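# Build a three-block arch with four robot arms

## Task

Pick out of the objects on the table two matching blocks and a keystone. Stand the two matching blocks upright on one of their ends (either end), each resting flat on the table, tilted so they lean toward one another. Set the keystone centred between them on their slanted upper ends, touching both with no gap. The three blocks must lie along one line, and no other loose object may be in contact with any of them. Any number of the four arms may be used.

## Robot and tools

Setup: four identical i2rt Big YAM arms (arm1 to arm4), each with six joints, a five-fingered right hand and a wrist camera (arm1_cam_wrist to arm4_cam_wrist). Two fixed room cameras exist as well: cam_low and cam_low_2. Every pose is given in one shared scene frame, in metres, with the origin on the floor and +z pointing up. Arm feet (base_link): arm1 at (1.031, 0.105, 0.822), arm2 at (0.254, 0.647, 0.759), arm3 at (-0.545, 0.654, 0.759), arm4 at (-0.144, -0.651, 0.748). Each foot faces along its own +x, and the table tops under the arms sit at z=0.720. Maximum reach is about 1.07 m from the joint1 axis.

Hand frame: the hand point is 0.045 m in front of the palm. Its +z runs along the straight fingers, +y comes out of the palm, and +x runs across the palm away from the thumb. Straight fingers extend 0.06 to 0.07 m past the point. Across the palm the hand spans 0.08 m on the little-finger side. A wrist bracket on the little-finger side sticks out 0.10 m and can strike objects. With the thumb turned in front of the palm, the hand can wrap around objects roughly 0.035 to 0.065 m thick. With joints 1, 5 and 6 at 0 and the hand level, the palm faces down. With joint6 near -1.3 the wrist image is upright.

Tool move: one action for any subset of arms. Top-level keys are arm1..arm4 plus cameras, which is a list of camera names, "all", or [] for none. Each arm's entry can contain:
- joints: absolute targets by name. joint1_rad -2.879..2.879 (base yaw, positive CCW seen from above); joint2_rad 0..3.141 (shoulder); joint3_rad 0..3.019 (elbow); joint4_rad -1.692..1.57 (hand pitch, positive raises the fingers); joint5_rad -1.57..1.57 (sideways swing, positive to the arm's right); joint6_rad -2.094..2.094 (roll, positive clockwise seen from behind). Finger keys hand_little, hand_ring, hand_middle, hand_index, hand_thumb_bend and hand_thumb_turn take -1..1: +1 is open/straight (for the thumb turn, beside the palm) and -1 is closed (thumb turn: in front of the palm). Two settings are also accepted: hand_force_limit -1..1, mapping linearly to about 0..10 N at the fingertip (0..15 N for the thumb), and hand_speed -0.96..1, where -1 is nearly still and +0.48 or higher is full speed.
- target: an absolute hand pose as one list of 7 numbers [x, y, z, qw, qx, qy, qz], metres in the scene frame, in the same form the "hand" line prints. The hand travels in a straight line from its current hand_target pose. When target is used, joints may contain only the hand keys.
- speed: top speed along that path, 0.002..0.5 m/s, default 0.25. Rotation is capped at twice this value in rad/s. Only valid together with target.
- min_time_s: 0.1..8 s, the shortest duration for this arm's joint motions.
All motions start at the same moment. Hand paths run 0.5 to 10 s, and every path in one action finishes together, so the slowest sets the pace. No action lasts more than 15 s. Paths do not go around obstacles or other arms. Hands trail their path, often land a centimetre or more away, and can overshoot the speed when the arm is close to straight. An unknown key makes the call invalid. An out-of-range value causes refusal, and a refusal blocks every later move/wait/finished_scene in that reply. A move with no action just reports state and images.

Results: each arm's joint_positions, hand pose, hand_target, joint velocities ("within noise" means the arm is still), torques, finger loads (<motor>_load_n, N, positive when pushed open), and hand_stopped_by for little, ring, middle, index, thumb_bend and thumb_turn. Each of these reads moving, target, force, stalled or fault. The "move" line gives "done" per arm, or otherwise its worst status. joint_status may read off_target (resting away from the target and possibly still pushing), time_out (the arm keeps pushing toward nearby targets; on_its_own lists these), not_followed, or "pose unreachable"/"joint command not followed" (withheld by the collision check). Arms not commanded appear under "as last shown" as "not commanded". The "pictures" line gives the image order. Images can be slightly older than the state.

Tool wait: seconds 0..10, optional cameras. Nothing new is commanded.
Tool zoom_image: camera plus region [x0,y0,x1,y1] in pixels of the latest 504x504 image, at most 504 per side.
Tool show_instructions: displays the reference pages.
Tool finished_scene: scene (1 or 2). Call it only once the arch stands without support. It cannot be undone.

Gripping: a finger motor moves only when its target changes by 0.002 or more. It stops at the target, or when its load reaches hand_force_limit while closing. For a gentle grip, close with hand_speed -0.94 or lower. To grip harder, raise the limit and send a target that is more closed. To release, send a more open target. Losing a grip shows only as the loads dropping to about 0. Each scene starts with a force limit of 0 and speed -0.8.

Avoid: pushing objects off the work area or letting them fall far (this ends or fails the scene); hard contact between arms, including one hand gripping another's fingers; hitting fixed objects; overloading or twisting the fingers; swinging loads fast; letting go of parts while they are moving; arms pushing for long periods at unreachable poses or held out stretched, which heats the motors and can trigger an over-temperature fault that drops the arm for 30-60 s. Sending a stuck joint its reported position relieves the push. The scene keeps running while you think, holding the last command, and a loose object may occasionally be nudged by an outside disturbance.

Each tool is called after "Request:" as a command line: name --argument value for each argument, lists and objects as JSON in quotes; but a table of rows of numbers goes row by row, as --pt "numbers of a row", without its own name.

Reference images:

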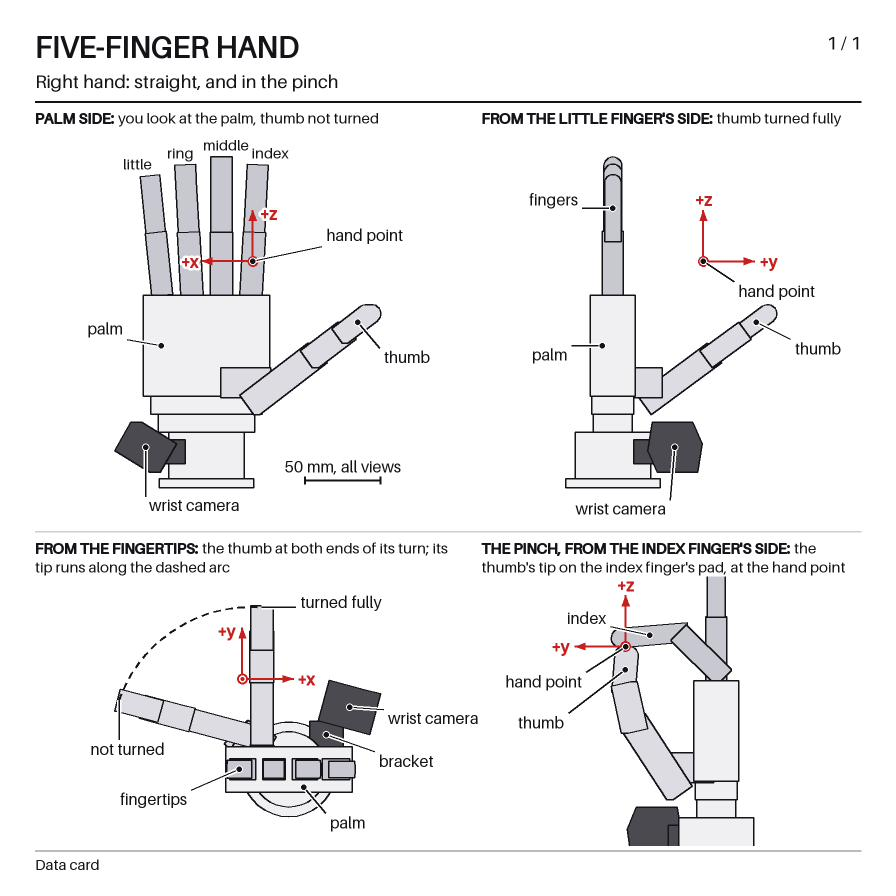

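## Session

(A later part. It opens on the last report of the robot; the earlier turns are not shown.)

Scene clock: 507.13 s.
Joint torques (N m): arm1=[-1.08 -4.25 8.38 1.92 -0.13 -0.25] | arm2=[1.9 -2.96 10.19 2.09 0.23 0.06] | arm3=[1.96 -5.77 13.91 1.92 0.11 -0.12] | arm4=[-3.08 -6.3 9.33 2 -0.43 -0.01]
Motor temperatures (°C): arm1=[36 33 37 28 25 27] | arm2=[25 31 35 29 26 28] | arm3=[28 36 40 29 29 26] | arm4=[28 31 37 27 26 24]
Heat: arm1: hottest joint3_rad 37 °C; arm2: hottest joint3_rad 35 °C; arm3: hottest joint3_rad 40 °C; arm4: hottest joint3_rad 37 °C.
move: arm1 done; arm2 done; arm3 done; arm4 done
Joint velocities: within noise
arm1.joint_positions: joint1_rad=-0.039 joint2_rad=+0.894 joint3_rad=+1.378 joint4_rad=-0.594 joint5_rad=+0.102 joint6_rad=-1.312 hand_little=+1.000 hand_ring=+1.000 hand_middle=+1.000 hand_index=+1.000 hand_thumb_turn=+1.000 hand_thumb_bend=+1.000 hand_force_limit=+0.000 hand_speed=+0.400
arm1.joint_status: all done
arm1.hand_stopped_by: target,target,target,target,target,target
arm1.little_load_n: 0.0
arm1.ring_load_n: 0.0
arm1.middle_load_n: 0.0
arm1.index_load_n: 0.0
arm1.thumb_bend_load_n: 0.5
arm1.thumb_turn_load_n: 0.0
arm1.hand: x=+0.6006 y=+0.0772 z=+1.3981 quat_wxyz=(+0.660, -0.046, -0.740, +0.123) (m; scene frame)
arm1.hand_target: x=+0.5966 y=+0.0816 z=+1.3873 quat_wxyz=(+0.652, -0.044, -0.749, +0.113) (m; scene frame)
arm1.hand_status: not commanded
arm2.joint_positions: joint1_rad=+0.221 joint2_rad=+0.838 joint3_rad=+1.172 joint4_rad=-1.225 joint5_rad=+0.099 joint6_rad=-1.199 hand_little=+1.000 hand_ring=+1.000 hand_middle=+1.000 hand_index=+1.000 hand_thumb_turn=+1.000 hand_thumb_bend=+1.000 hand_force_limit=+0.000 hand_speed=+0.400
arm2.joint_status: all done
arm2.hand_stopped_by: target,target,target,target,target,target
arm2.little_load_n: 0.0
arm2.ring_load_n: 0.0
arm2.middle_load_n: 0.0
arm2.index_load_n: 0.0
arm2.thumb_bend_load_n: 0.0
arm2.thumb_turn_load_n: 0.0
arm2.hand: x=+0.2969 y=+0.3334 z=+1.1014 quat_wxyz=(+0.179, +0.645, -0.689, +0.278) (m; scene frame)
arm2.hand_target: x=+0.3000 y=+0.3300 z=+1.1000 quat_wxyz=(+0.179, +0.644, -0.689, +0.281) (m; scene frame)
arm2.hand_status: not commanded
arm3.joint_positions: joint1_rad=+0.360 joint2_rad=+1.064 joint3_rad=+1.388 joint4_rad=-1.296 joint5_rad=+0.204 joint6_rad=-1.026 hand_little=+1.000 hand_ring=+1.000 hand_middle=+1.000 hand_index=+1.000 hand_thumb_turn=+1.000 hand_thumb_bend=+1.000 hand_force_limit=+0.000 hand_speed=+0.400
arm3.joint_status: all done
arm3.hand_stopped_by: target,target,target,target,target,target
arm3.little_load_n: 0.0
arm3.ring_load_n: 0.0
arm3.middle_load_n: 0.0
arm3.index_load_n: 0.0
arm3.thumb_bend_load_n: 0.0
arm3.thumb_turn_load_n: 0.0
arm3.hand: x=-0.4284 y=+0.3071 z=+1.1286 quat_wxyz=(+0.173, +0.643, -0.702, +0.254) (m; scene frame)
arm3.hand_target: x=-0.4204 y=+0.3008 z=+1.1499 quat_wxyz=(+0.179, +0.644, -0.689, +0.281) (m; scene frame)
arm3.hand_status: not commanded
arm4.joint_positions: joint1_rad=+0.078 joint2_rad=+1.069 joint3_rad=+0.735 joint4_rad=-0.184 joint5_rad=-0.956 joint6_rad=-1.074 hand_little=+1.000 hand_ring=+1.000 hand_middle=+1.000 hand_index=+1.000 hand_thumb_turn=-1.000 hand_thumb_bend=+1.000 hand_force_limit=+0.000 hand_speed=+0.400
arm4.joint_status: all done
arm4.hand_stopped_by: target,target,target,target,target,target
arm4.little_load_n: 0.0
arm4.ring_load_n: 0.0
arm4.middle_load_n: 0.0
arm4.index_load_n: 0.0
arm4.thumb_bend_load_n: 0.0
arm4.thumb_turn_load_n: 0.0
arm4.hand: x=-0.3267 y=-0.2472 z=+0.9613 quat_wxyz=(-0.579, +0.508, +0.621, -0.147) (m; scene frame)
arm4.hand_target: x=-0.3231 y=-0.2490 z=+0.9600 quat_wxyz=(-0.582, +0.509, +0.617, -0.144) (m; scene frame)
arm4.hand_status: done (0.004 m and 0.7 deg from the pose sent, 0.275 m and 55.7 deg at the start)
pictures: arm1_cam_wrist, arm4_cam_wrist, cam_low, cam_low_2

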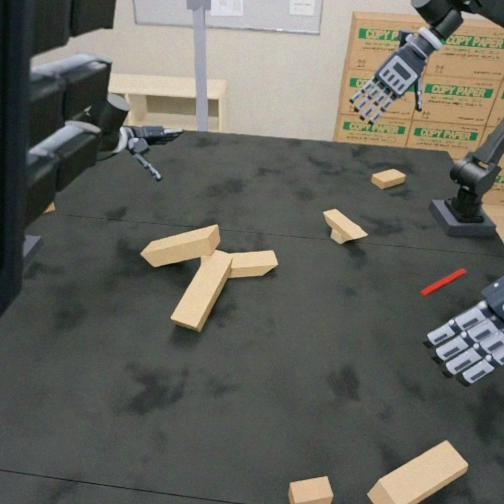

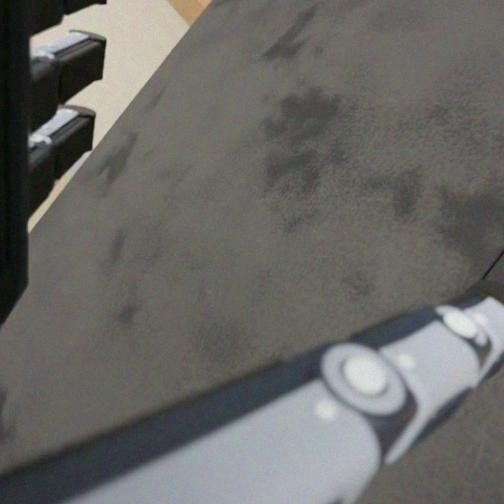

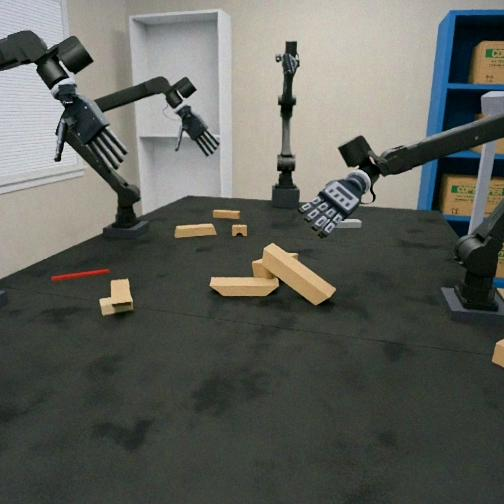

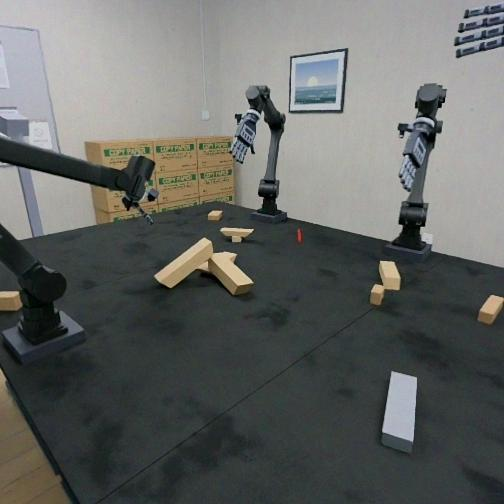

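Request:
move --arm4 '{"target": [-0.259, -0.230, 0.915, 0.5635, -0.550, -0.590, 0.178]}' --cameras '["arm1_cam_wrist", "arm4_cam_wrist", "cam_low", "cam_low_2"]'

Scene clock: 592.23 s.
Joint torques (N m): arm1=[-1.08 -4.42 8.47 1.92 -0.12 -0.24] | arm2=[2.08 -3.78 10.25 2.07 0.23 0.04] | arm3=[2.02 -5.71 13.98 1.88 0.1 -0.12] | arm4=[-3.19 -5.48 11.54 0.68 -0.62 -0.18]
Motor temperatures (°C): arm1=[36 30 34 28 25 26] | arm2=[25 31 35 29 26 28] | arm3=[28 36 41 29 29 26] | arm4=[28 30 37 27 26 24]
Heat: arm1: hottest joint1_rad 36 °C; arm2: hottest joint3_rad 35 °C; arm3: hottest joint3_rad 41 °C; arm4: hottest joint3_rad 37 °C.
move: arm4 done
Joint velocities: within noise
arm1, arm2, arm3: as last shown
arm1.thumb_bend_load_n: 0.0
arm4.joint_positions: joint1_rad=-0.117 joint2_rad=+1.193 joint3_rad=+0.735 joint4_rad=-0.272 joint5_rad=-1.108 joint6_rad=-1.193 hand_little=+1.000 hand_ring=+1.000 hand_middle=+1.000 hand_index=+1.000 hand_thumb_turn=-1.000 hand_thumb_bend=+1.000 hand_force_limit=+0.000 hand_speed=+0.400
arm4.joint_status: not commanded
arm4.hand_stopped_by: target,target,target,target,target,target
arm4.little_load_n: 0.0
arm4.ring_load_n: -0.5
arm4.middle_load_n: 0.0
arm4.index_load_n: 0.0
arm4.thumb_bend_load_n: 0.0
arm4.thumb_turn_load_n: 0.0
arm4.hand: x=-0.2637 y=-0.2358 z=+0.9145 quat_wxyz=(-0.564, +0.547, +0.592, -0.179) (m; scene frame)
arm4.hand_target: x=-0.2591 y=-0.2302 z=+0.9151 quat_wxyz=(-0.564, +0.550, +0.590, -0.178) (m; scene frame)
arm4.hand_status: done (0.007 m and 0.4 deg from the pose sent, 0.084 m and 7.2 deg at the start)
pictures: arm1_cam_wrist, arm4_cam_wrist, cam_low, cam_low_2

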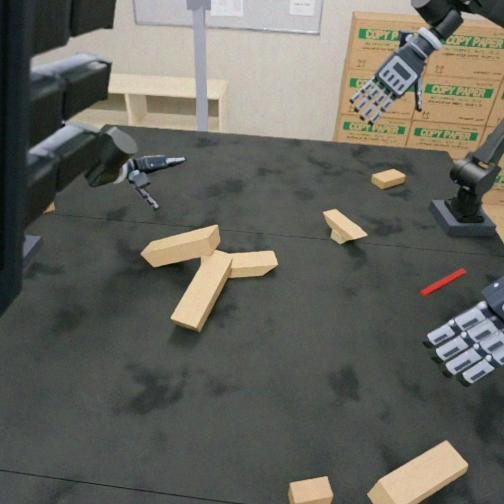

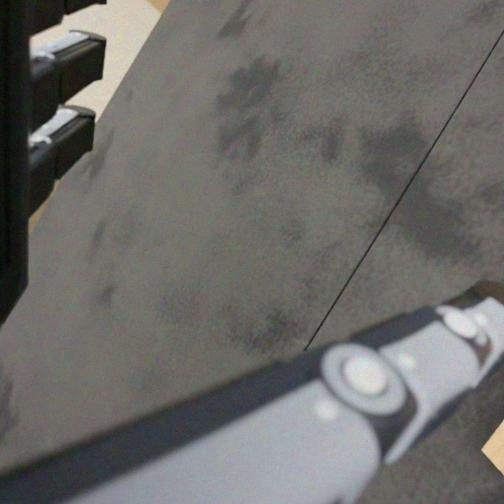

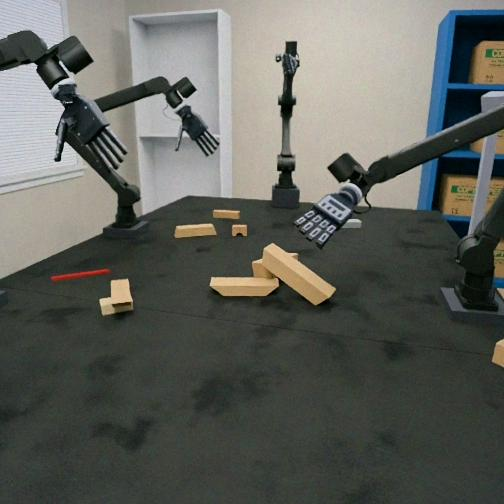

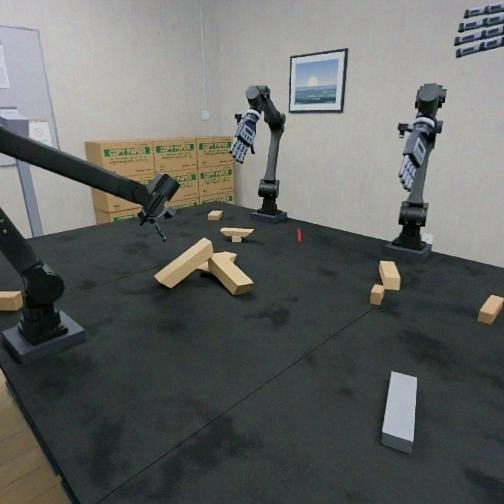

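Request:
move --arm4 '{"target": [-0.230, -0.209, 0.862, 0.5635, -0.550, -0.590, 0.178], "speed": 0.15}' --cameras '["arm1_cam_wrist", "arm4_cam_wrist", "cam_low", "cam_low_2"]'

Request:
zoom_image --camera "arm1_cam_wrist" --region '[80, 110, 280, 290]'

Request:
zoom_image --camera "cam_low" --region '[230, 170, 400, 320]'

Request:
zoom_image --camera "cam_low_2" --region '[110, 170, 270, 310]'

Scene clock: 615.80 s.
Joint torques (N m): arm1=[-1.08 -4.42 8.47 1.92 -0.12 -0.25] | arm2=[2.14 -3.55 10.43 1.87 0.24 0.07] | arm3=[2.14 -5.48 13.91 1.85 0.1 -0.11] | arm4=[-3.25 -6.59 10.58 1.55 -0.71 -0.2]
Motor temperatures (°C): arm1=[36 30 34 28 25 26] | arm2=[25 30 35 29 26 28] | arm3=[28 35 41 29 29 26] | arm4=[28 30 39 27 27 24]
Heat: arm1: hottest joint1_rad 36 °C; arm2: hottest joint3_rad 35 °C; arm3: hottest joint3_rad 41 °C; arm4: hottest joint3_rad 39 °C.
move: arm4 off_target
Joint velocities: within noise
arm1, arm2, arm3: as last shown
arm2.thumb_bend_load_n: -0.5
arm3.index_load_n: -0.5
arm4.joint_positions: joint1_rad=-0.189 joint2_rad=+1.355 joint3_rad=+0.735 joint4_rad=-0.248 joint5_rad=-1.158 joint6_rad=-1.317 hand_little=+1.000 hand_ring=+1.000 hand_middle=+1.000 hand_index=+1.000 hand_thumb_turn=-1.000 hand_thumb_bend=+1.000 hand_force_limit=+0.000 hand_speed=+0.400
arm4.joint_status: not commanded
arm4.hand_stopped_by: target,target,target,target,target,target
arm4.little_load_n: 0.0
arm4.ring_load_n: 0.0
arm4.middle_load_n: 0.0
arm4.index_load_n: 0.0
arm4.thumb_bend_load_n: 0.0
arm4.thumb_turn_load_n: 0.0
arm4.hand: x=-0.2361 y=-0.2196 z=+0.8601 quat_wxyz=(-0.558, +0.554, +0.589, -0.188) (m; scene frame)
arm4.hand_target: x=-0.2299 y=-0.2093 z=+0.8620 quat_wxyz=(-0.563, +0.550, +0.590, -0.178) (m; scene frame)
arm4.hand_status: off_target (0.012 m and 1.4 deg from the pose sent, 0.068 m and 0.4 deg at the start)
pictures: arm1_cam_wrist, arm4_cam_wrist, cam_low, cam_low_2

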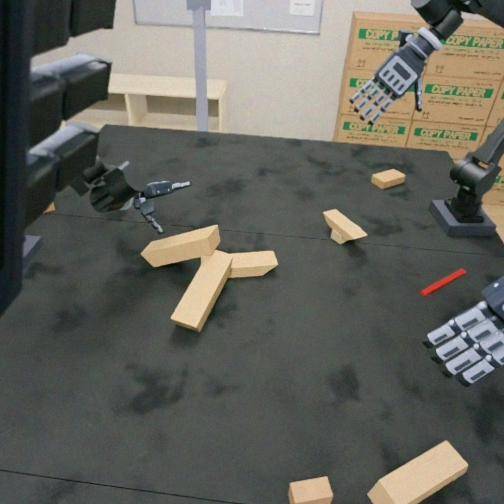

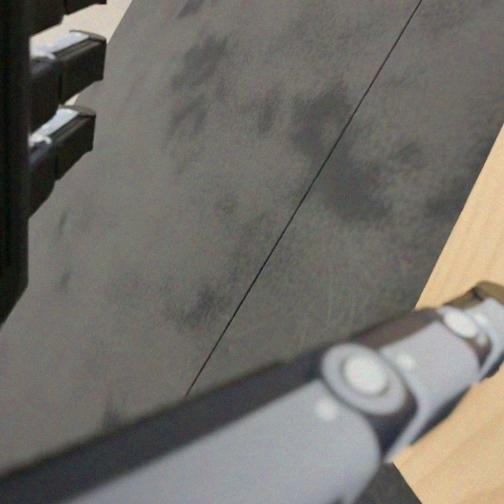

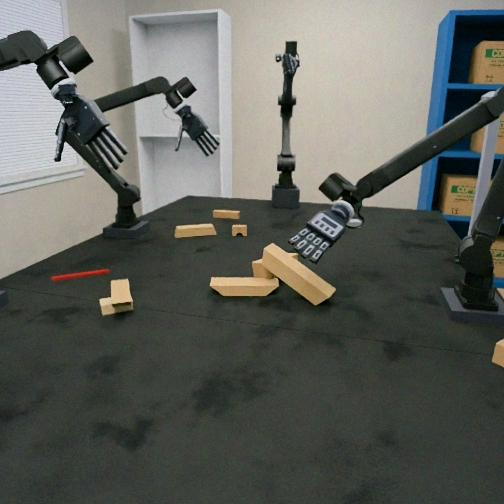

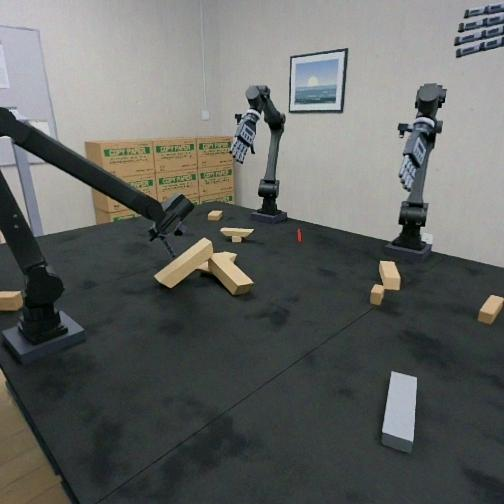

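Scaled by 2.520 from the camera's 504x504 image, which has a finer 720x720 frame.

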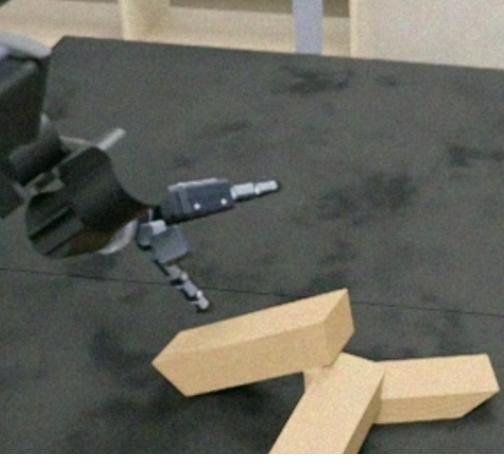

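Scaled by 2.965 from the camera's 504x504 image, which has a finer 720x720 frame.

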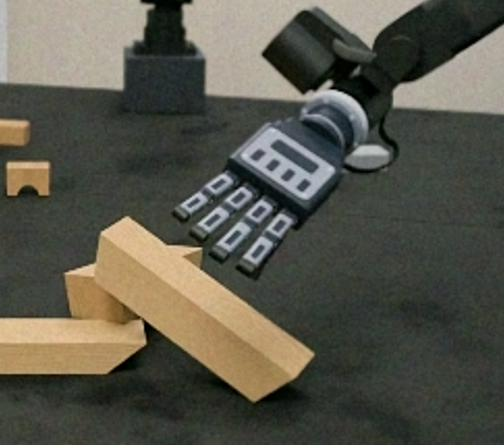

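Scaled by 3.150 from the camera's 504x504 image, which has a finer 720x720 frame.

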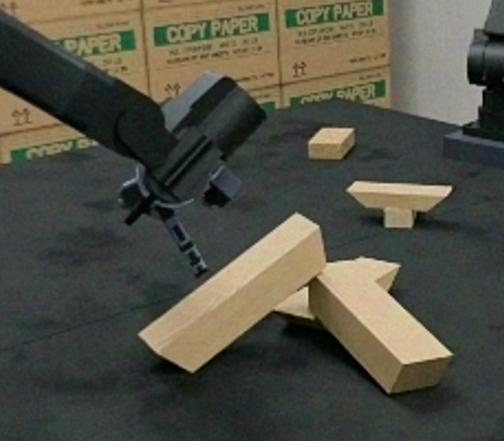

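Request:
move --arm4 '{"target": [-0.196, -0.190, 0.868, 0.5635, -0.550, -0.590, 0.178], "speed": 0.15}' --cameras '["arm1_cam_wrist", "arm4_cam_wrist", "cam_low", "cam_low_2"]'

Request:
zoom_image --camera "arm1_cam_wrist" --region '[80, 110, 280, 290]'

Request:
zoom_image --camera "cam_low" --region '[230, 170, 400, 320]'

Request:
zoom_image --camera "cam_low_2" --region '[110, 170, 270, 310]'

Scene clock: 682.00 s.
Joint torques (N m): arm1=[-1.08 -4.42 8.47 1.92 -0.13 -0.24] | arm2=[1.67 -3.31 10.3 2.03 0.28 0.06] | arm3=[1.85 -5.71 13.9 1.89 0.1 -0.11] | arm4=[-3.19 -7.12 13.61 0.38 -0.78 -0.2]
Motor temperatures (°C): arm1=[35 30 34 28 25 26] | arm2=[25 30 35 28 26 28] | arm3=[28 35 41 29 29 26] | arm4=[27 29 39 26 27 24]
Heat: arm1: hottest joint1_rad 35 °C; arm2: hottest joint3_rad 35 °C; arm3: hottest joint3_rad 41 °C; arm4: hottest joint3_rad 39 °C.
move: arm4 off_target
Joint velocities: within noise
arm1, arm2, arm3: as last shown
arm2.thumb_bend_load_n: 0.0
arm3.index_load_n: 0.0
arm4.joint_positions: joint1_rad=-0.266 joint2_rad=+1.415 joint3_rad=+0.804 joint4_rad=-0.408 joint5_rad=-1.204 joint6_rad=-1.475 hand_little=+1.000 hand_ring=+1.000 hand_middle=+1.000 hand_index=+1.000 hand_thumb_turn=-1.000 hand_thumb_bend=+1.000 hand_force_limit=+0.000 hand_speed=+0.400
arm4.joint_status: not commanded
arm4.hand_stopped_by: target,target,target,target,target,target
arm4.little_load_n: 0.0
arm4.ring_load_n: 0.0
arm4.middle_load_n: 0.0
arm4.index_load_n: 0.0
arm4.thumb_bend_load_n: 0.0
arm4.thumb_turn_load_n: 0.0
arm4.hand: x=-0.2047 y=-0.2097 z=+0.8565 quat_wxyz=(-0.557, +0.556, +0.587, -0.189) (m; scene frame)
arm4.hand_target: x=-0.1958 y=-0.1910 z=+0.8683 quat_wxyz=(-0.564, +0.550, +0.590, -0.177) (m; scene frame)
arm4.hand_status: off_target (0.024 m and 1.6 deg from the pose sent, 0.050 m and 1.4 deg at the start)
pictures: arm1_cam_wrist, arm4_cam_wrist, cam_low, cam_low_2

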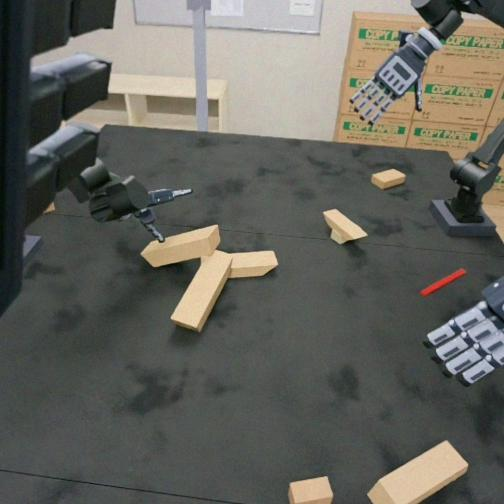

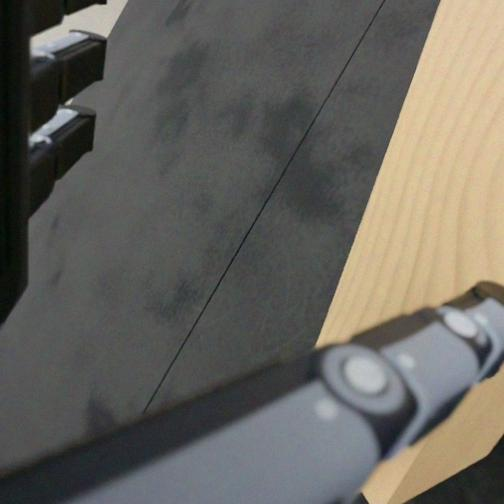

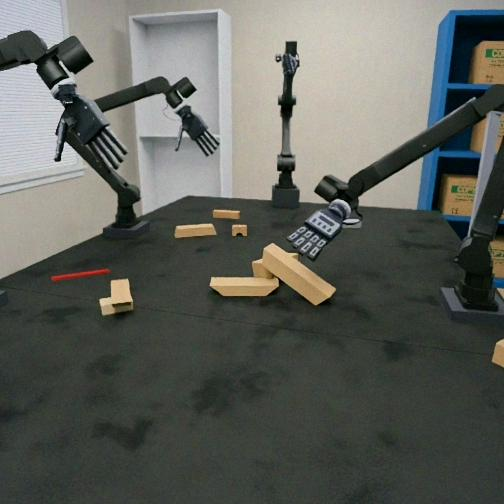

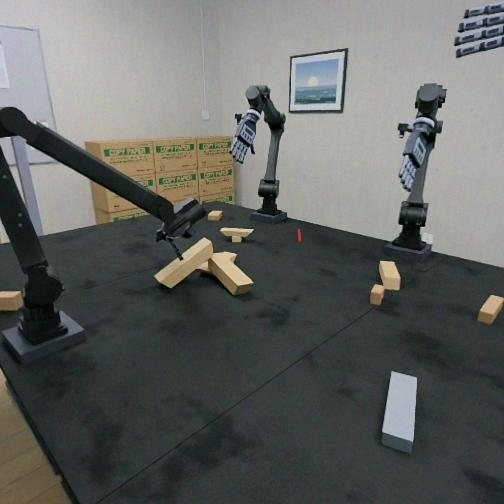

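Scaled by 2.520 from the camera's 504x504 image, which has a finer 720x720 frame.

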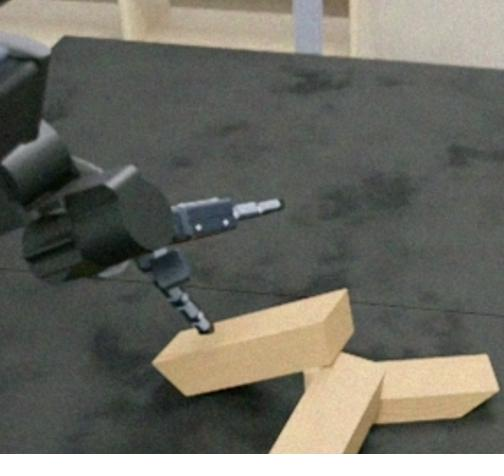

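Scaled by 2.965 from the camera's 504x504 image, which has a finer 720x720 frame.

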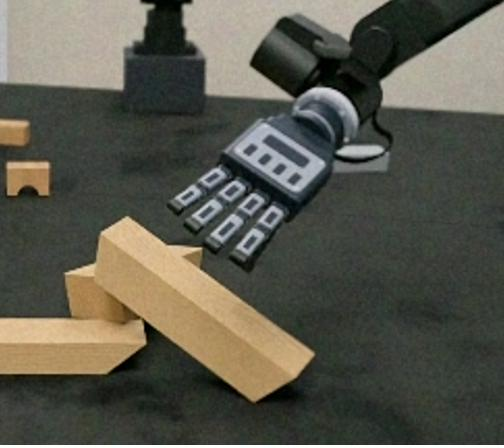

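Scaled by 3.150 from the camera's 504x504 image, which has a finer 720x720 frame.

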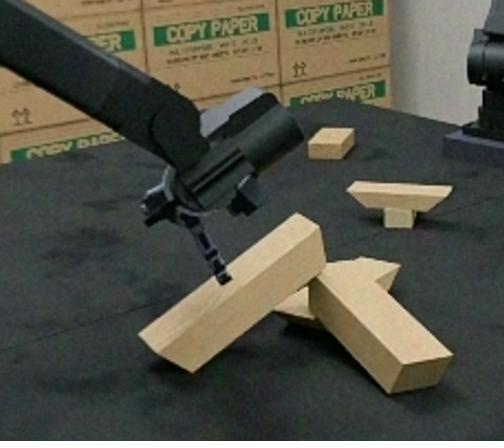

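Request:
move --arm4 '{"target": [-0.174, -0.175, 0.8265, 0.5635, -0.550, -0.590, 0.178], "speed": 0.1}' --cameras '["arm1_cam_wrist", "arm4_cam_wrist", "cam_low", "cam_low_2"]'

Request:
zoom_image --camera "arm1_cam_wrist" --region '[80, 110, 280, 290]'

Request:
zoom_image --camera "cam_low_2" --region '[110, 170, 270, 310]'

Scene clock: 750.53 s.
Joint torques (N m): arm1=[-1.08 -4.42 8.49 1.92 -0.12 -0.25] | arm2=[1.49 -3.43 10.3 1.95 0.24 0.06] | arm3=[2.32 -5.83 13.94 1.84 0.12 -0.11] | arm4=[-3.25 -8.18 12.49 0.42 -0.83 -0.23]
Motor temperatures (°C): arm1=[35 29 34 28 25 26] | arm2=[25 30 36 28 26 28] | arm3=[28 35 42 28 29 26] | arm4=[27 29 39 26 28 24]
Heat: arm1: hottest joint1_rad 35 °C; arm2: hottest joint3_rad 36 °C; arm3: hottest joint3_rad 42 °C; arm4: hottest joint3_rad 39 °C.
move: arm4 off_target
Joint velocities: within noise
arm1, arm2, arm3: as last shown
arm1.middle_load_n: -0.5
arm4.joint_positions: joint1_rad=-0.307 joint2_rad=+1.547 joint3_rad=+0.836 joint4_rad=-0.408 joint5_rad=-1.225 joint6_rad=-1.582 hand_little=+1.000 hand_ring=+1.000 hand_middle=+1.000 hand_index=+1.000 hand_thumb_turn=-1.000 hand_thumb_bend=+1.000 hand_force_limit=+0.000 hand_speed=+0.400
arm4.joint_status: not commanded
arm4.hand_stopped_by: target,target,target,target,target,target
arm4.little_load_n: 0.0
arm4.ring_load_n: 0.0
arm4.middle_load_n: 0.0
arm4.index_load_n: 0.0
arm4.thumb_bend_load_n: 0.0
arm4.thumb_turn_load_n: 0.0
arm4.hand: x=-0.1842 y=-0.1943 z=+0.8185 quat_wxyz=(-0.558, +0.555, +0.587, -0.190) (m; scene frame)
arm4.hand_target: x=-0.1740 y=-0.1759 z=+0.8268 quat_wxyz=(-0.564, +0.550, +0.590, -0.177) (m; scene frame)
arm4.hand_status: off_target (0.023 m and 1.6 deg from the pose sent, 0.055 m and 1.6 deg at the start)
pictures: arm1_cam_wrist, arm4_cam_wrist, cam_low, cam_low_2

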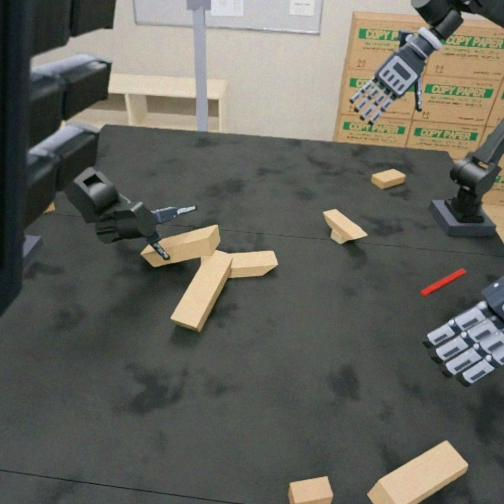

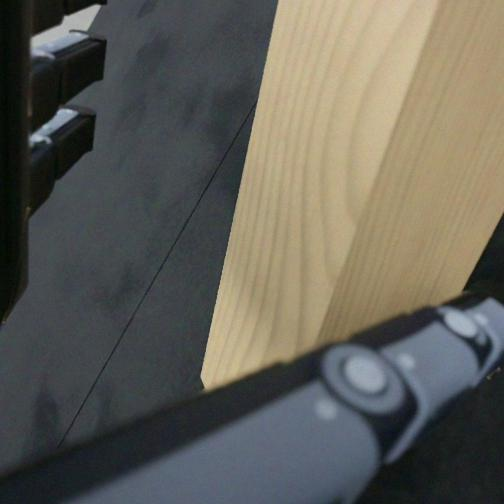

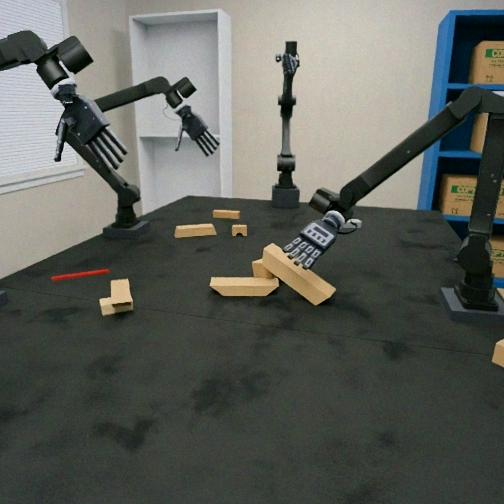

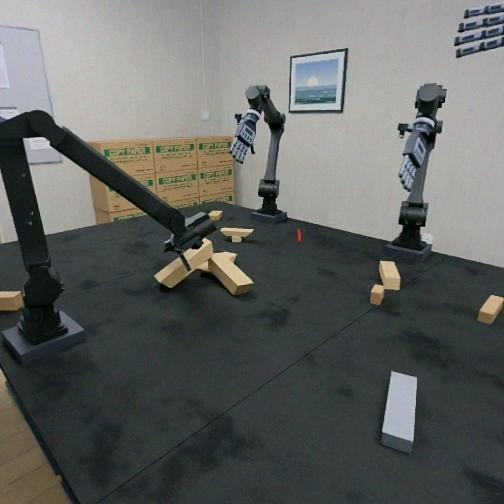

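Scaled by 2.520 from the camera's 504x504 image, which has a finer 720x720 frame.

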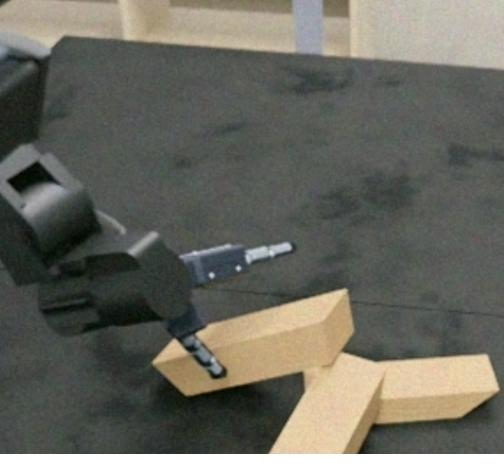

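Scaled by 3.150 from the camera's 504x504 image, which has a finer 720x720 frame.

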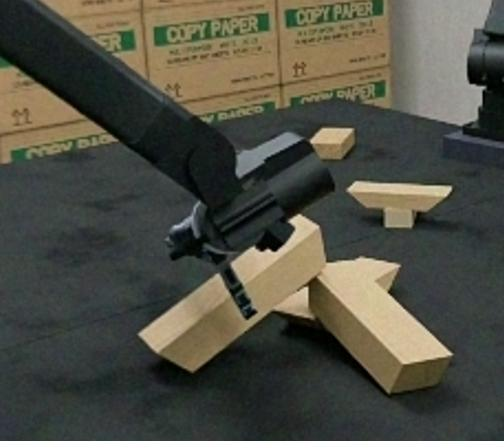

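Request:
move --arm4 '{"target": [-0.157, -0.163, 0.7945, 0.5635, -0.550, -0.590, 0.178], "speed": 0.08}' --cameras '["arm4_cam_wrist", "cam_low_2"]'

Scene clock: 779.53 s.
Joint torques (N m): arm1=[-1.08 -4.42 8.47 1.92 -0.12 -0.24] | arm2=[2.26 -3.19 10.32 2.02 0.26 0.02] | arm3=[2.02 -5.89 13.93 1.89 0.11 -0.11] | arm4=[-3.31 -8.94 11.73 0.16 -0.85 -0.19]
Motor temperatures (°C): arm1=[35 29 34 28 25 26] | arm2=[25 30 36 28 26 28] | arm3=[28 35 42 28 29 26] | arm4=[27 30 42 26 28 24]
Heat: arm1: hottest joint1_rad 35 °C; arm2: hottest joint3_rad 36 °C; arm3: hottest joint3_rad 42 °C; arm4: hottest joint3_rad 42 °C.
move: arm4 off_target
Joint velocities: within noise
arm1, arm2, arm3: as last shown
arm1.middle_load_n: 0.0
arm3.ring_load_n: 0.5
arm4.joint_positions: joint1_rad=-0.337 joint2_rad=+1.652 joint3_rad=+0.873 joint4_rad=-0.408 joint5_rad=-1.238 joint6_rad=-1.662 hand_little=+1.000 hand_ring=+1.000 hand_middle=+1.000 hand_index=+1.000 hand_thumb_turn=-1.000 hand_thumb_bend=+1.000 hand_force_limit=+0.000 hand_speed=+0.400
arm4.joint_status: not commanded
arm4.hand_stopped_by: target,target,target,target,target,target
arm4.little_load_n: 0.0
arm4.ring_load_n: 0.0
arm4.middle_load_n: -0.5
arm4.index_load_n: 0.0
arm4.thumb_bend_load_n: 0.0
arm4.thumb_turn_load_n: 0.0
arm4.hand: x=-0.1675 y=-0.1801 z=+0.7896 quat_wxyz=(-0.559, +0.553, +0.589, -0.187) (m; scene frame)
arm4.hand_target: x=-0.1569 y=-0.1637 z=+0.7949 quat_wxyz=(-0.564, +0.550, +0.590, -0.177) (m; scene frame)
arm4.hand_status: off_target (0.021 m and 1.2 deg from the pose sent, 0.048 m and 1.7 deg at the start)
pictures: arm4_cam_wrist, cam_low_2

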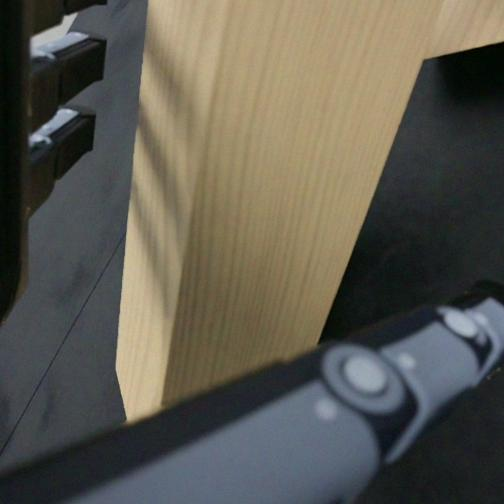

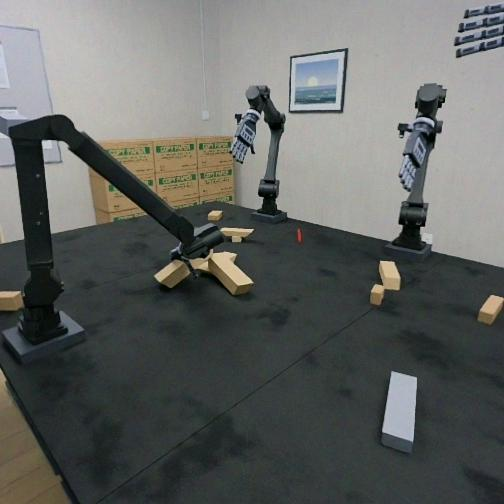

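Request:
move --arm4 '{"target": [-0.165, -0.159, 0.792, 0.5635, -0.550, -0.590, 0.178], "speed": 0.05}' --cameras '[]'

Request:
move --arm4 '{"joints": {"hand_thumb_bend": -0.2, "hand_speed": -0.9, "hand_force_limit": -0.7}}' --cameras '["arm4_cam_wrist", "cam_low_2"]'

Scene clock: 803.57 s.
Joint torques (N m): arm1=[-1.08 -4.48 8.46 1.92 -0.12 -0.24] | arm2=[2.14 -3.37 10.4 2.03 0.22 0.07] | arm3=[2.02 -5.89 13.9 1.92 0.11 -0.11] | arm4=[-1.61 -8.88 11.07 1.16 -0.65 0.03]
Motor temperatures (°C): arm1=[35 29 34 28 25 26] | arm2=[25 30 36 28 26 28] | arm3=[28 34 42 28 29 26] | arm4=[27 30 40 26 28 24]
Heat: arm1: hottest joint1_rad 35 °C; arm2: hottest joint3_rad 36 °C; arm3: hottest joint3_rad 42 °C; arm4: hottest joint3_rad 40 °C.
move: arm4 off_target
Joint velocities: within noise
arm1, arm2, arm3: as last shown
arm1.index_load_n: -0.5
arm3.little_load_n: -0.5
arm3.ring_load_n: 0.0
arm4.joint_positions: joint1_rad=-0.337 joint2_rad=+1.656 joint3_rad=+0.873 joint4_rad=-0.373 joint5_rad=-1.235 joint6_rad=-1.628 hand_little=+1.000 hand_ring=+1.000 hand_middle=+1.000 hand_index=+1.000 hand_thumb_turn=-1.000 hand_thumb_bend=+1.000 hand_force_limit=+0.000 hand_speed=+0.400
arm4.joint_status: not commanded
arm4.hand_stopped_by: target,target,target,target,target,target
arm4.little_load_n: 0.0
arm4.ring_load_n: 0.0
arm4.middle_load_n: 0.0
arm4.index_load_n: 0.0
arm4.thumb_bend_load_n: 0.0
arm4.thumb_turn_load_n: 0.0
arm4.hand: x=-0.1662 y=-0.1760 z=+0.7894 quat_wxyz=(-0.561, +0.556, +0.585, -0.184) (m; scene frame)
arm4.hand_target: x=-0.1650 y=-0.1596 z=+0.7924 quat_wxyz=(-0.564, +0.550, +0.590, -0.178) (m; scene frame)
arm4.hand_status: off_target (0.017 m and 1.2 deg from the pose sent, 0.021 m and 1.2 deg at the start)
pictures: none
No camera images: "cameras" was empty.

Scene clock: 812.37 s.
Joint torques (N m): arm1=[-1.08 -4.42 8.47 1.92 -0.12 -0.24] | arm2=[2.14 -3.31 10.35 2.06 0.26 0.07] | arm3=[1.79 -5.83 14 1.94 0.12 -0.13] | arm4=[-1.67 -9.11 11.03 1.16 -0.83 -0.01]
Motor temperatures (°C): arm1=[35 29 34 28 25 26] | arm2=[25 30 36 28 26 28] | arm3=[28 34 42 28 29 26] | arm4=[27 30 40 26 28 24]
Heat: arm1: hottest joint1_rad 35 °C; arm2: hottest joint3_rad 36 °C; arm3: hottest joint3_rad 42 °C; arm4: hottest joint3_rad 40 °C.
move: arm4 done
Joint velocities: within noise
arm1, arm2, arm3: as last shown
arm1.index_load_n: 0.0
arm3.little_load_n: 0.0
arm4.joint_positions: joint1_rad=-0.337 joint2_rad=+1.658 joint3_rad=+0.873 joint4_rad=-0.373 joint5_rad=-1.230 joint6_rad=-1.627 hand_little=+1.000 hand_ring=+1.000 hand_middle=+1.000 hand_index=+1.000 hand_thumb_turn=-1.000 hand_thumb_bend=-0.200 hand_force_limit=-0.700 hand_speed=-0.900
arm4.joint_status: all done
arm4.hand_stopped_by: target,target,target,target,target,target
arm4.little_load_n: 0.0
arm4.ring_load_n: 0.0
arm4.middle_load_n: 0.0
arm4.index_load_n: 0.0
arm4.thumb_bend_load_n: 0.5
arm4.thumb_turn_load_n: 0.0
arm4.hand: x=-0.1656 y=-0.1760 z=+0.7877 quat_wxyz=(-0.559, +0.558, +0.585, -0.184) (m; scene frame)
arm4.hand_target: x=-0.1649 y=-0.1596 z=+0.7923 quat_wxyz=(-0.564, +0.550, +0.590, -0.178) (m; scene frame)
arm4.hand_status: not commanded
pictures: arm4_cam_wrist, cam_low_2

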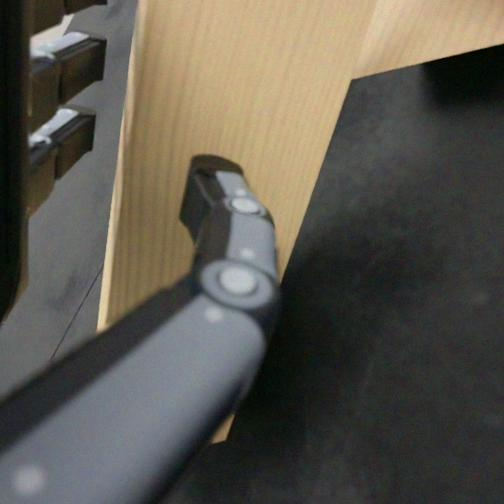

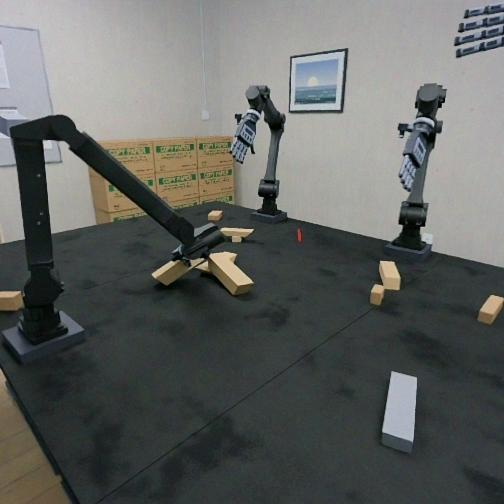

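Request:
move --arm4 '{"joints": {"hand_thumb_bend": 0.5, "hand_speed": -0.6}, "target": [-0.184, -0.150, 0.788, 0.5635, -0.550, -0.590, 0.178], "speed": 0.01}' --cameras '["arm4_cam_wrist"]'

Scene clock: 827.80 s.
Joint torques (N m): arm1=[-1.08 -4.48 8.47 1.92 -0.13 -0.25] | arm2=[2.08 -3.49 10.35 2.02 0.25 0.05] | arm3=[1.85 -5.77 13.97 1.89 0.11 -0.11] | arm4=[-1.32 -9.11 9.68 1.26 -0.6 0]
Motor temperatures (°C): arm1=[35 29 34 28 25 26] | arm2=[25 30 36 28 26 28] | arm3=[27 34 42 28 29 26] | arm4=[27 30 39 26 28 24]
Heat: arm1: hottest joint1_rad 35 °C; arm2: hottest joint3_rad 36 °C; arm3: hottest joint3_rad 42 °C; arm4: hottest joint3_rad 39 °C.
move: arm4 done
Joint velocities: within noise
arm1.joint_positions: joint1_rad=-0.039 joint2_rad=+0.894 joint3_rad=+1.378 joint4_rad=-0.594 joint5_rad=+0.102 joint6_rad=-1.312 hand_little=+1.000 hand_ring=+1.000 hand_middle=+1.000 hand_index=+1.000 hand_thumb_turn=+1.000 hand_thumb_bend=+1.000 hand_force_limit=+0.000 hand_speed=+0.400
arm1.joint_status: not commanded
arm1.hand_stopped_by: target,target,target,target,target,target
arm1.little_load_n: 0.0
arm1.ring_load_n: 0.0
arm1.middle_load_n: 0.0
arm1.index_load_n: 0.0
arm1.thumb_bend_load_n: 0.0
arm1.thumb_turn_load_n: 0.0
arm1.hand: x=+0.6006 y=+0.0772 z=+1.3981 quat_wxyz=(+0.660, -0.046, -0.740, +0.123) (m; scene frame)
arm1.hand_target: x=+0.5966 y=+0.0816 z=+1.3873 quat_wxyz=(+0.652, -0.044, -0.749, +0.113) (m; scene frame)
arm1.hand_status: not commanded
arm2.joint_positions: joint1_rad=+0.221 joint2_rad=+0.838 joint3_rad=+1.172 joint4_rad=-1.225 joint5_rad=+0.099 joint6_rad=-1.199 hand_little=+1.000 hand_ring=+1.000 hand_middle=+1.000 hand_index=+1.000 hand_thumb_turn=+1.000 hand_thumb_bend=+1.000 hand_force_limit=+0.000 hand_speed=+0.400
arm2.joint_status: not commanded
arm2.hand_stopped_by: target,target,target,target,target,target
arm2.little_load_n: 0.0
arm2.ring_load_n: 0.0
arm2.middle_load_n: 0.0
arm2.index_load_n: 0.0
arm2.thumb_bend_load_n: 0.0
arm2.thumb_turn_load_n: 0.0
arm2.hand: x=+0.2969 y=+0.3334 z=+1.1014 quat_wxyz=(+0.179, +0.645, -0.689, +0.278) (m; scene frame)
arm2.hand_target: x=+0.3000 y=+0.3300 z=+1.1000 quat_wxyz=(+0.179, +0.644, -0.689, +0.281) (m; scene frame)
arm2.hand_status: not commanded
arm3.joint_positions: joint1_rad=+0.360 joint2_rad=+1.064 joint3_rad=+1.388 joint4_rad=-1.296 joint5_rad=+0.204 joint6_rad=-1.026 hand_little=+1.000 hand_ring=+1.000 hand_middle=+1.000 hand_index=+1.000 hand_thumb_turn=+1.000 hand_thumb_bend=+1.000 hand_force_limit=+0.000 hand_speed=+0.400
arm3.joint_status: not commanded
arm3.hand_stopped_by: target,target,target,target,target,target
arm3.little_load_n: 0.0
arm3.ring_load_n: 0.0
arm3.middle_load_n: 0.0
arm3.index_load_n: 0.0
arm3.thumb_bend_load_n: 0.0
arm3.thumb_turn_load_n: 0.0
arm3.hand: x=-0.4284 y=+0.3071 z=+1.1286 quat_wxyz=(+0.173, +0.643, -0.702, +0.254) (m; scene frame)
arm3.hand_target: x=-0.4204 y=+0.3008 z=+1.1499 quat_wxyz=(+0.179, +0.644, -0.689, +0.281) (m; scene frame)
arm3.hand_status: not commanded
arm4.joint_positions: joint1_rad=-0.294 joint2_rad=+1.665 joint3_rad=+0.873 joint4_rad=-0.234 joint5_rad=-1.212 joint6_rad=-1.507 hand_little=+1.000 hand_ring=+1.000 hand_middle=+1.000 hand_index=+1.000 hand_thumb_turn=-1.000 hand_thumb_bend=+0.500 hand_force_limit=-0.700 hand_speed=-0.600
arm4.joint_status: all done
arm4.hand_stopped_by: target,target,target,target,target,target
arm4.little_load_n: 0.0
arm4.ring_load_n: 0.0
arm4.middle_load_n: 0.0
arm4.index_load_n: 0.0
arm4.thumb_bend_load_n: 0.0
arm4.thumb_turn_load_n: 0.5
arm4.hand: x=-0.1801 y=-0.1593 z=+0.7907 quat_wxyz=(-0.564, +0.554, +0.587, -0.177) (m; scene frame)
arm4.hand_target: x=-0.1840 y=-0.1503 z=+0.7881 quat_wxyz=(-0.564, +0.550, +0.590, -0.178) (m; scene frame)
arm4.hand_status: done (0.010 m and 0.6 deg from the pose sent, 0.032 m and 1.4 deg at the start)
pictures: arm4_cam_wrist

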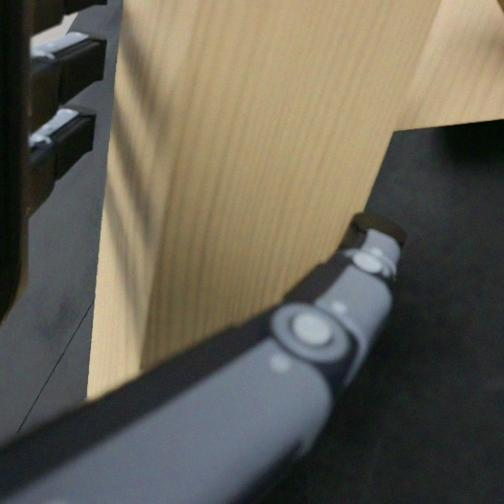

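Request:
move --arm4 '{"target": [-0.1875, -0.1525, 0.796, 0.5635, -0.550, -0.590, 0.178], "speed": 0.05}' --cameras '[]'

Request:
move --arm4 '{"joints": {"hand_index": -0.3, "hand_middle": -0.3, "hand_ring": -0.3, "hand_little": -0.3, "hand_speed": -0.9, "hand_force_limit": -0.6}}' --cameras '["arm4_cam_wrist", "cam_low", "cam_low_2"]'

Scene clock: 842.33 s.
Joint torques (N m): arm1=[-1.08 -4.42 8.47 1.92 -0.12 -0.24] | arm2=[2.26 -3.55 10.25 2.02 0.2 0.04] | arm3=[2.32 -5.89 13.91 1.8 0.11 -0.12] | arm4=[-1.32 -10.75 9.13 1.22 -0.6 0]
Motor temperatures (°C): arm1=[35 29 34 28 25 26] | arm2=[25 30 36 28 26 28] | arm3=[27 34 42 28 29 26] | arm4=[27 30 39 26 28 24]
Heat: arm1: hottest joint1_rad 35 °C; arm2: hottest joint3_rad 36 °C; arm3: hottest joint3_rad 42 °C; arm4: hottest joint3_rad 39 °C.
move: arm4 off_target
Joint velocities: within noise
arm1, arm2, arm3: as last shown
arm1.thumb_turn_load_n: 0.5
arm4.joint_positions: joint1_rad=-0.287 joint2_rad=+1.665 joint3_rad=+0.873 joint4_rad=-0.234 joint5_rad=-1.209 joint6_rad=-1.491 hand_little=+1.000 hand_ring=+1.000 hand_middle=+1.000 hand_index=+1.000 hand_thumb_turn=-1.000 hand_thumb_bend=+0.500 hand_force_limit=-0.700 hand_speed=-0.600
arm4.joint_status: not commanded
arm4.hand_stopped_by: target,target,target,target,target,target
arm4.little_load_n: 0.0
arm4.ring_load_n: 0.0
arm4.middle_load_n: 0.0
arm4.index_load_n: 0.0
arm4.thumb_bend_load_n: 0.0
arm4.thumb_turn_load_n: 0.0
arm4.hand: x=-0.1832 y=-0.1603 z=+0.7902 quat_wxyz=(-0.561, +0.557, +0.584, -0.182) (m; scene frame)
arm4.hand_target: x=-0.1875 y=-0.1526 z=+0.7961 quat_wxyz=(-0.564, +0.550, +0.590, -0.178) (m; scene frame)
arm4.hand_status: off_target (0.011 m and 1.2 deg from the pose sent, 0.011 m and 0.6 deg at the start)
pictures: none
No camera images: "cameras" was empty.

Scene clock: 847.17 s.
Joint torques (N m): arm1=[-1.08 -4.48 8.47 1.92 -0.13 -0.24] | arm2=[1.38 -3.14 10.36 1.99 0.25 0.06] | arm3=[2.2 -5.83 13.89 1.89 0.11 -0.12] | arm4=[-1.32 -10.75 9.1 1.25 -0.53 -0.02]
Motor temperatures (°C): arm1=[35 29 34 28 25 26] | arm2=[25 30 36 28 26 28] | arm3=[27 34 42 28 29 26] | arm4=[27 30 38 26 28 24]
Heat: arm1: hottest joint1_rad 35 °C; arm2: hottest joint3_rad 36 °C; arm3: hottest joint3_rad 42 °C; arm4: hottest joint3_rad 38 °C.
move: arm4 off_target
Joint velocities: within noise
arm1, arm2, arm3: as last shown
arm1.thumb_turn_load_n: 0.0
arm4.joint_positions: joint1_rad=-0.287 joint2_rad=+1.665 joint3_rad=+0.873 joint4_rad=-0.234 joint5_rad=-1.211 joint6_rad=-1.491 hand_little=+0.740 hand_ring=+0.713 hand_middle=+0.675 hand_index=+0.638 hand_thumb_turn=-1.000 hand_thumb_bend=+0.502 hand_force_limit=-0.600 hand_speed=-0.900
arm4.joint_status: hand_little off_target (ended at +0.740, target -0.300); hand_ring off_target (ended at +0.713, target -0.300); hand_middle off_target (ended at +0.675, target -0.300); hand_index off_target (ended at +0.638, target -0.300); the others done
arm4.hand_stopped_by: force,force,force,force,target,target
arm4.little_load_n: 0.0
arm4.ring_load_n: 0.0
arm4.middle_load_n: 1.0
arm4.index_load_n: 2.0
arm4.thumb_bend_load_n: 6.5
arm4.thumb_turn_load_n: 0.0
arm4.hand: x=-0.1835 y=-0.1605 z=+0.7904 quat_wxyz=(-0.561, +0.557, +0.584, -0.183) (m; scene frame)
arm4.hand_target: x=-0.1875 y=-0.1526 z=+0.7961 quat_wxyz=(-0.564, +0.550, +0.590, -0.178) (m; scene frame)
arm4.hand_status: not commanded
pictures: arm4_cam_wrist, cam_low, cam_low_2

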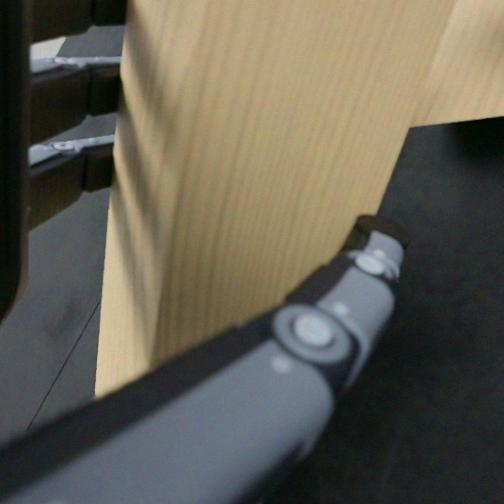

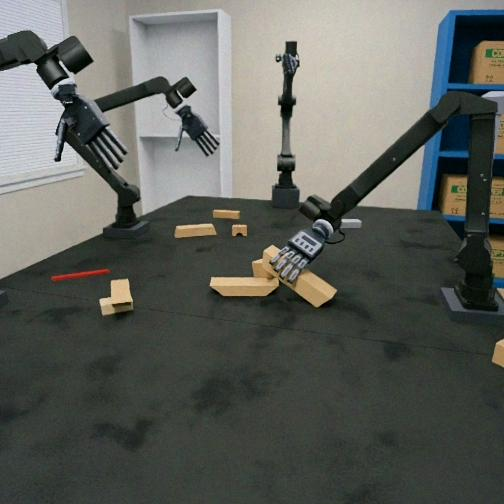

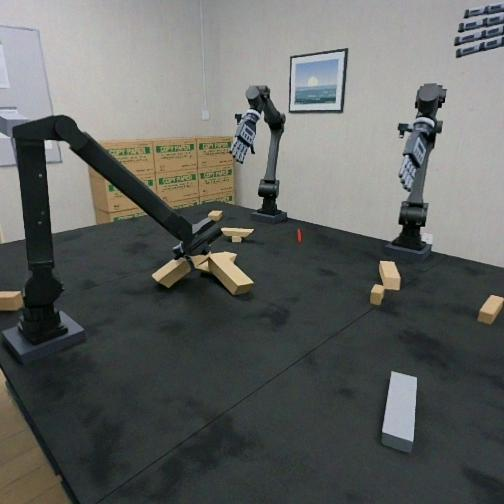

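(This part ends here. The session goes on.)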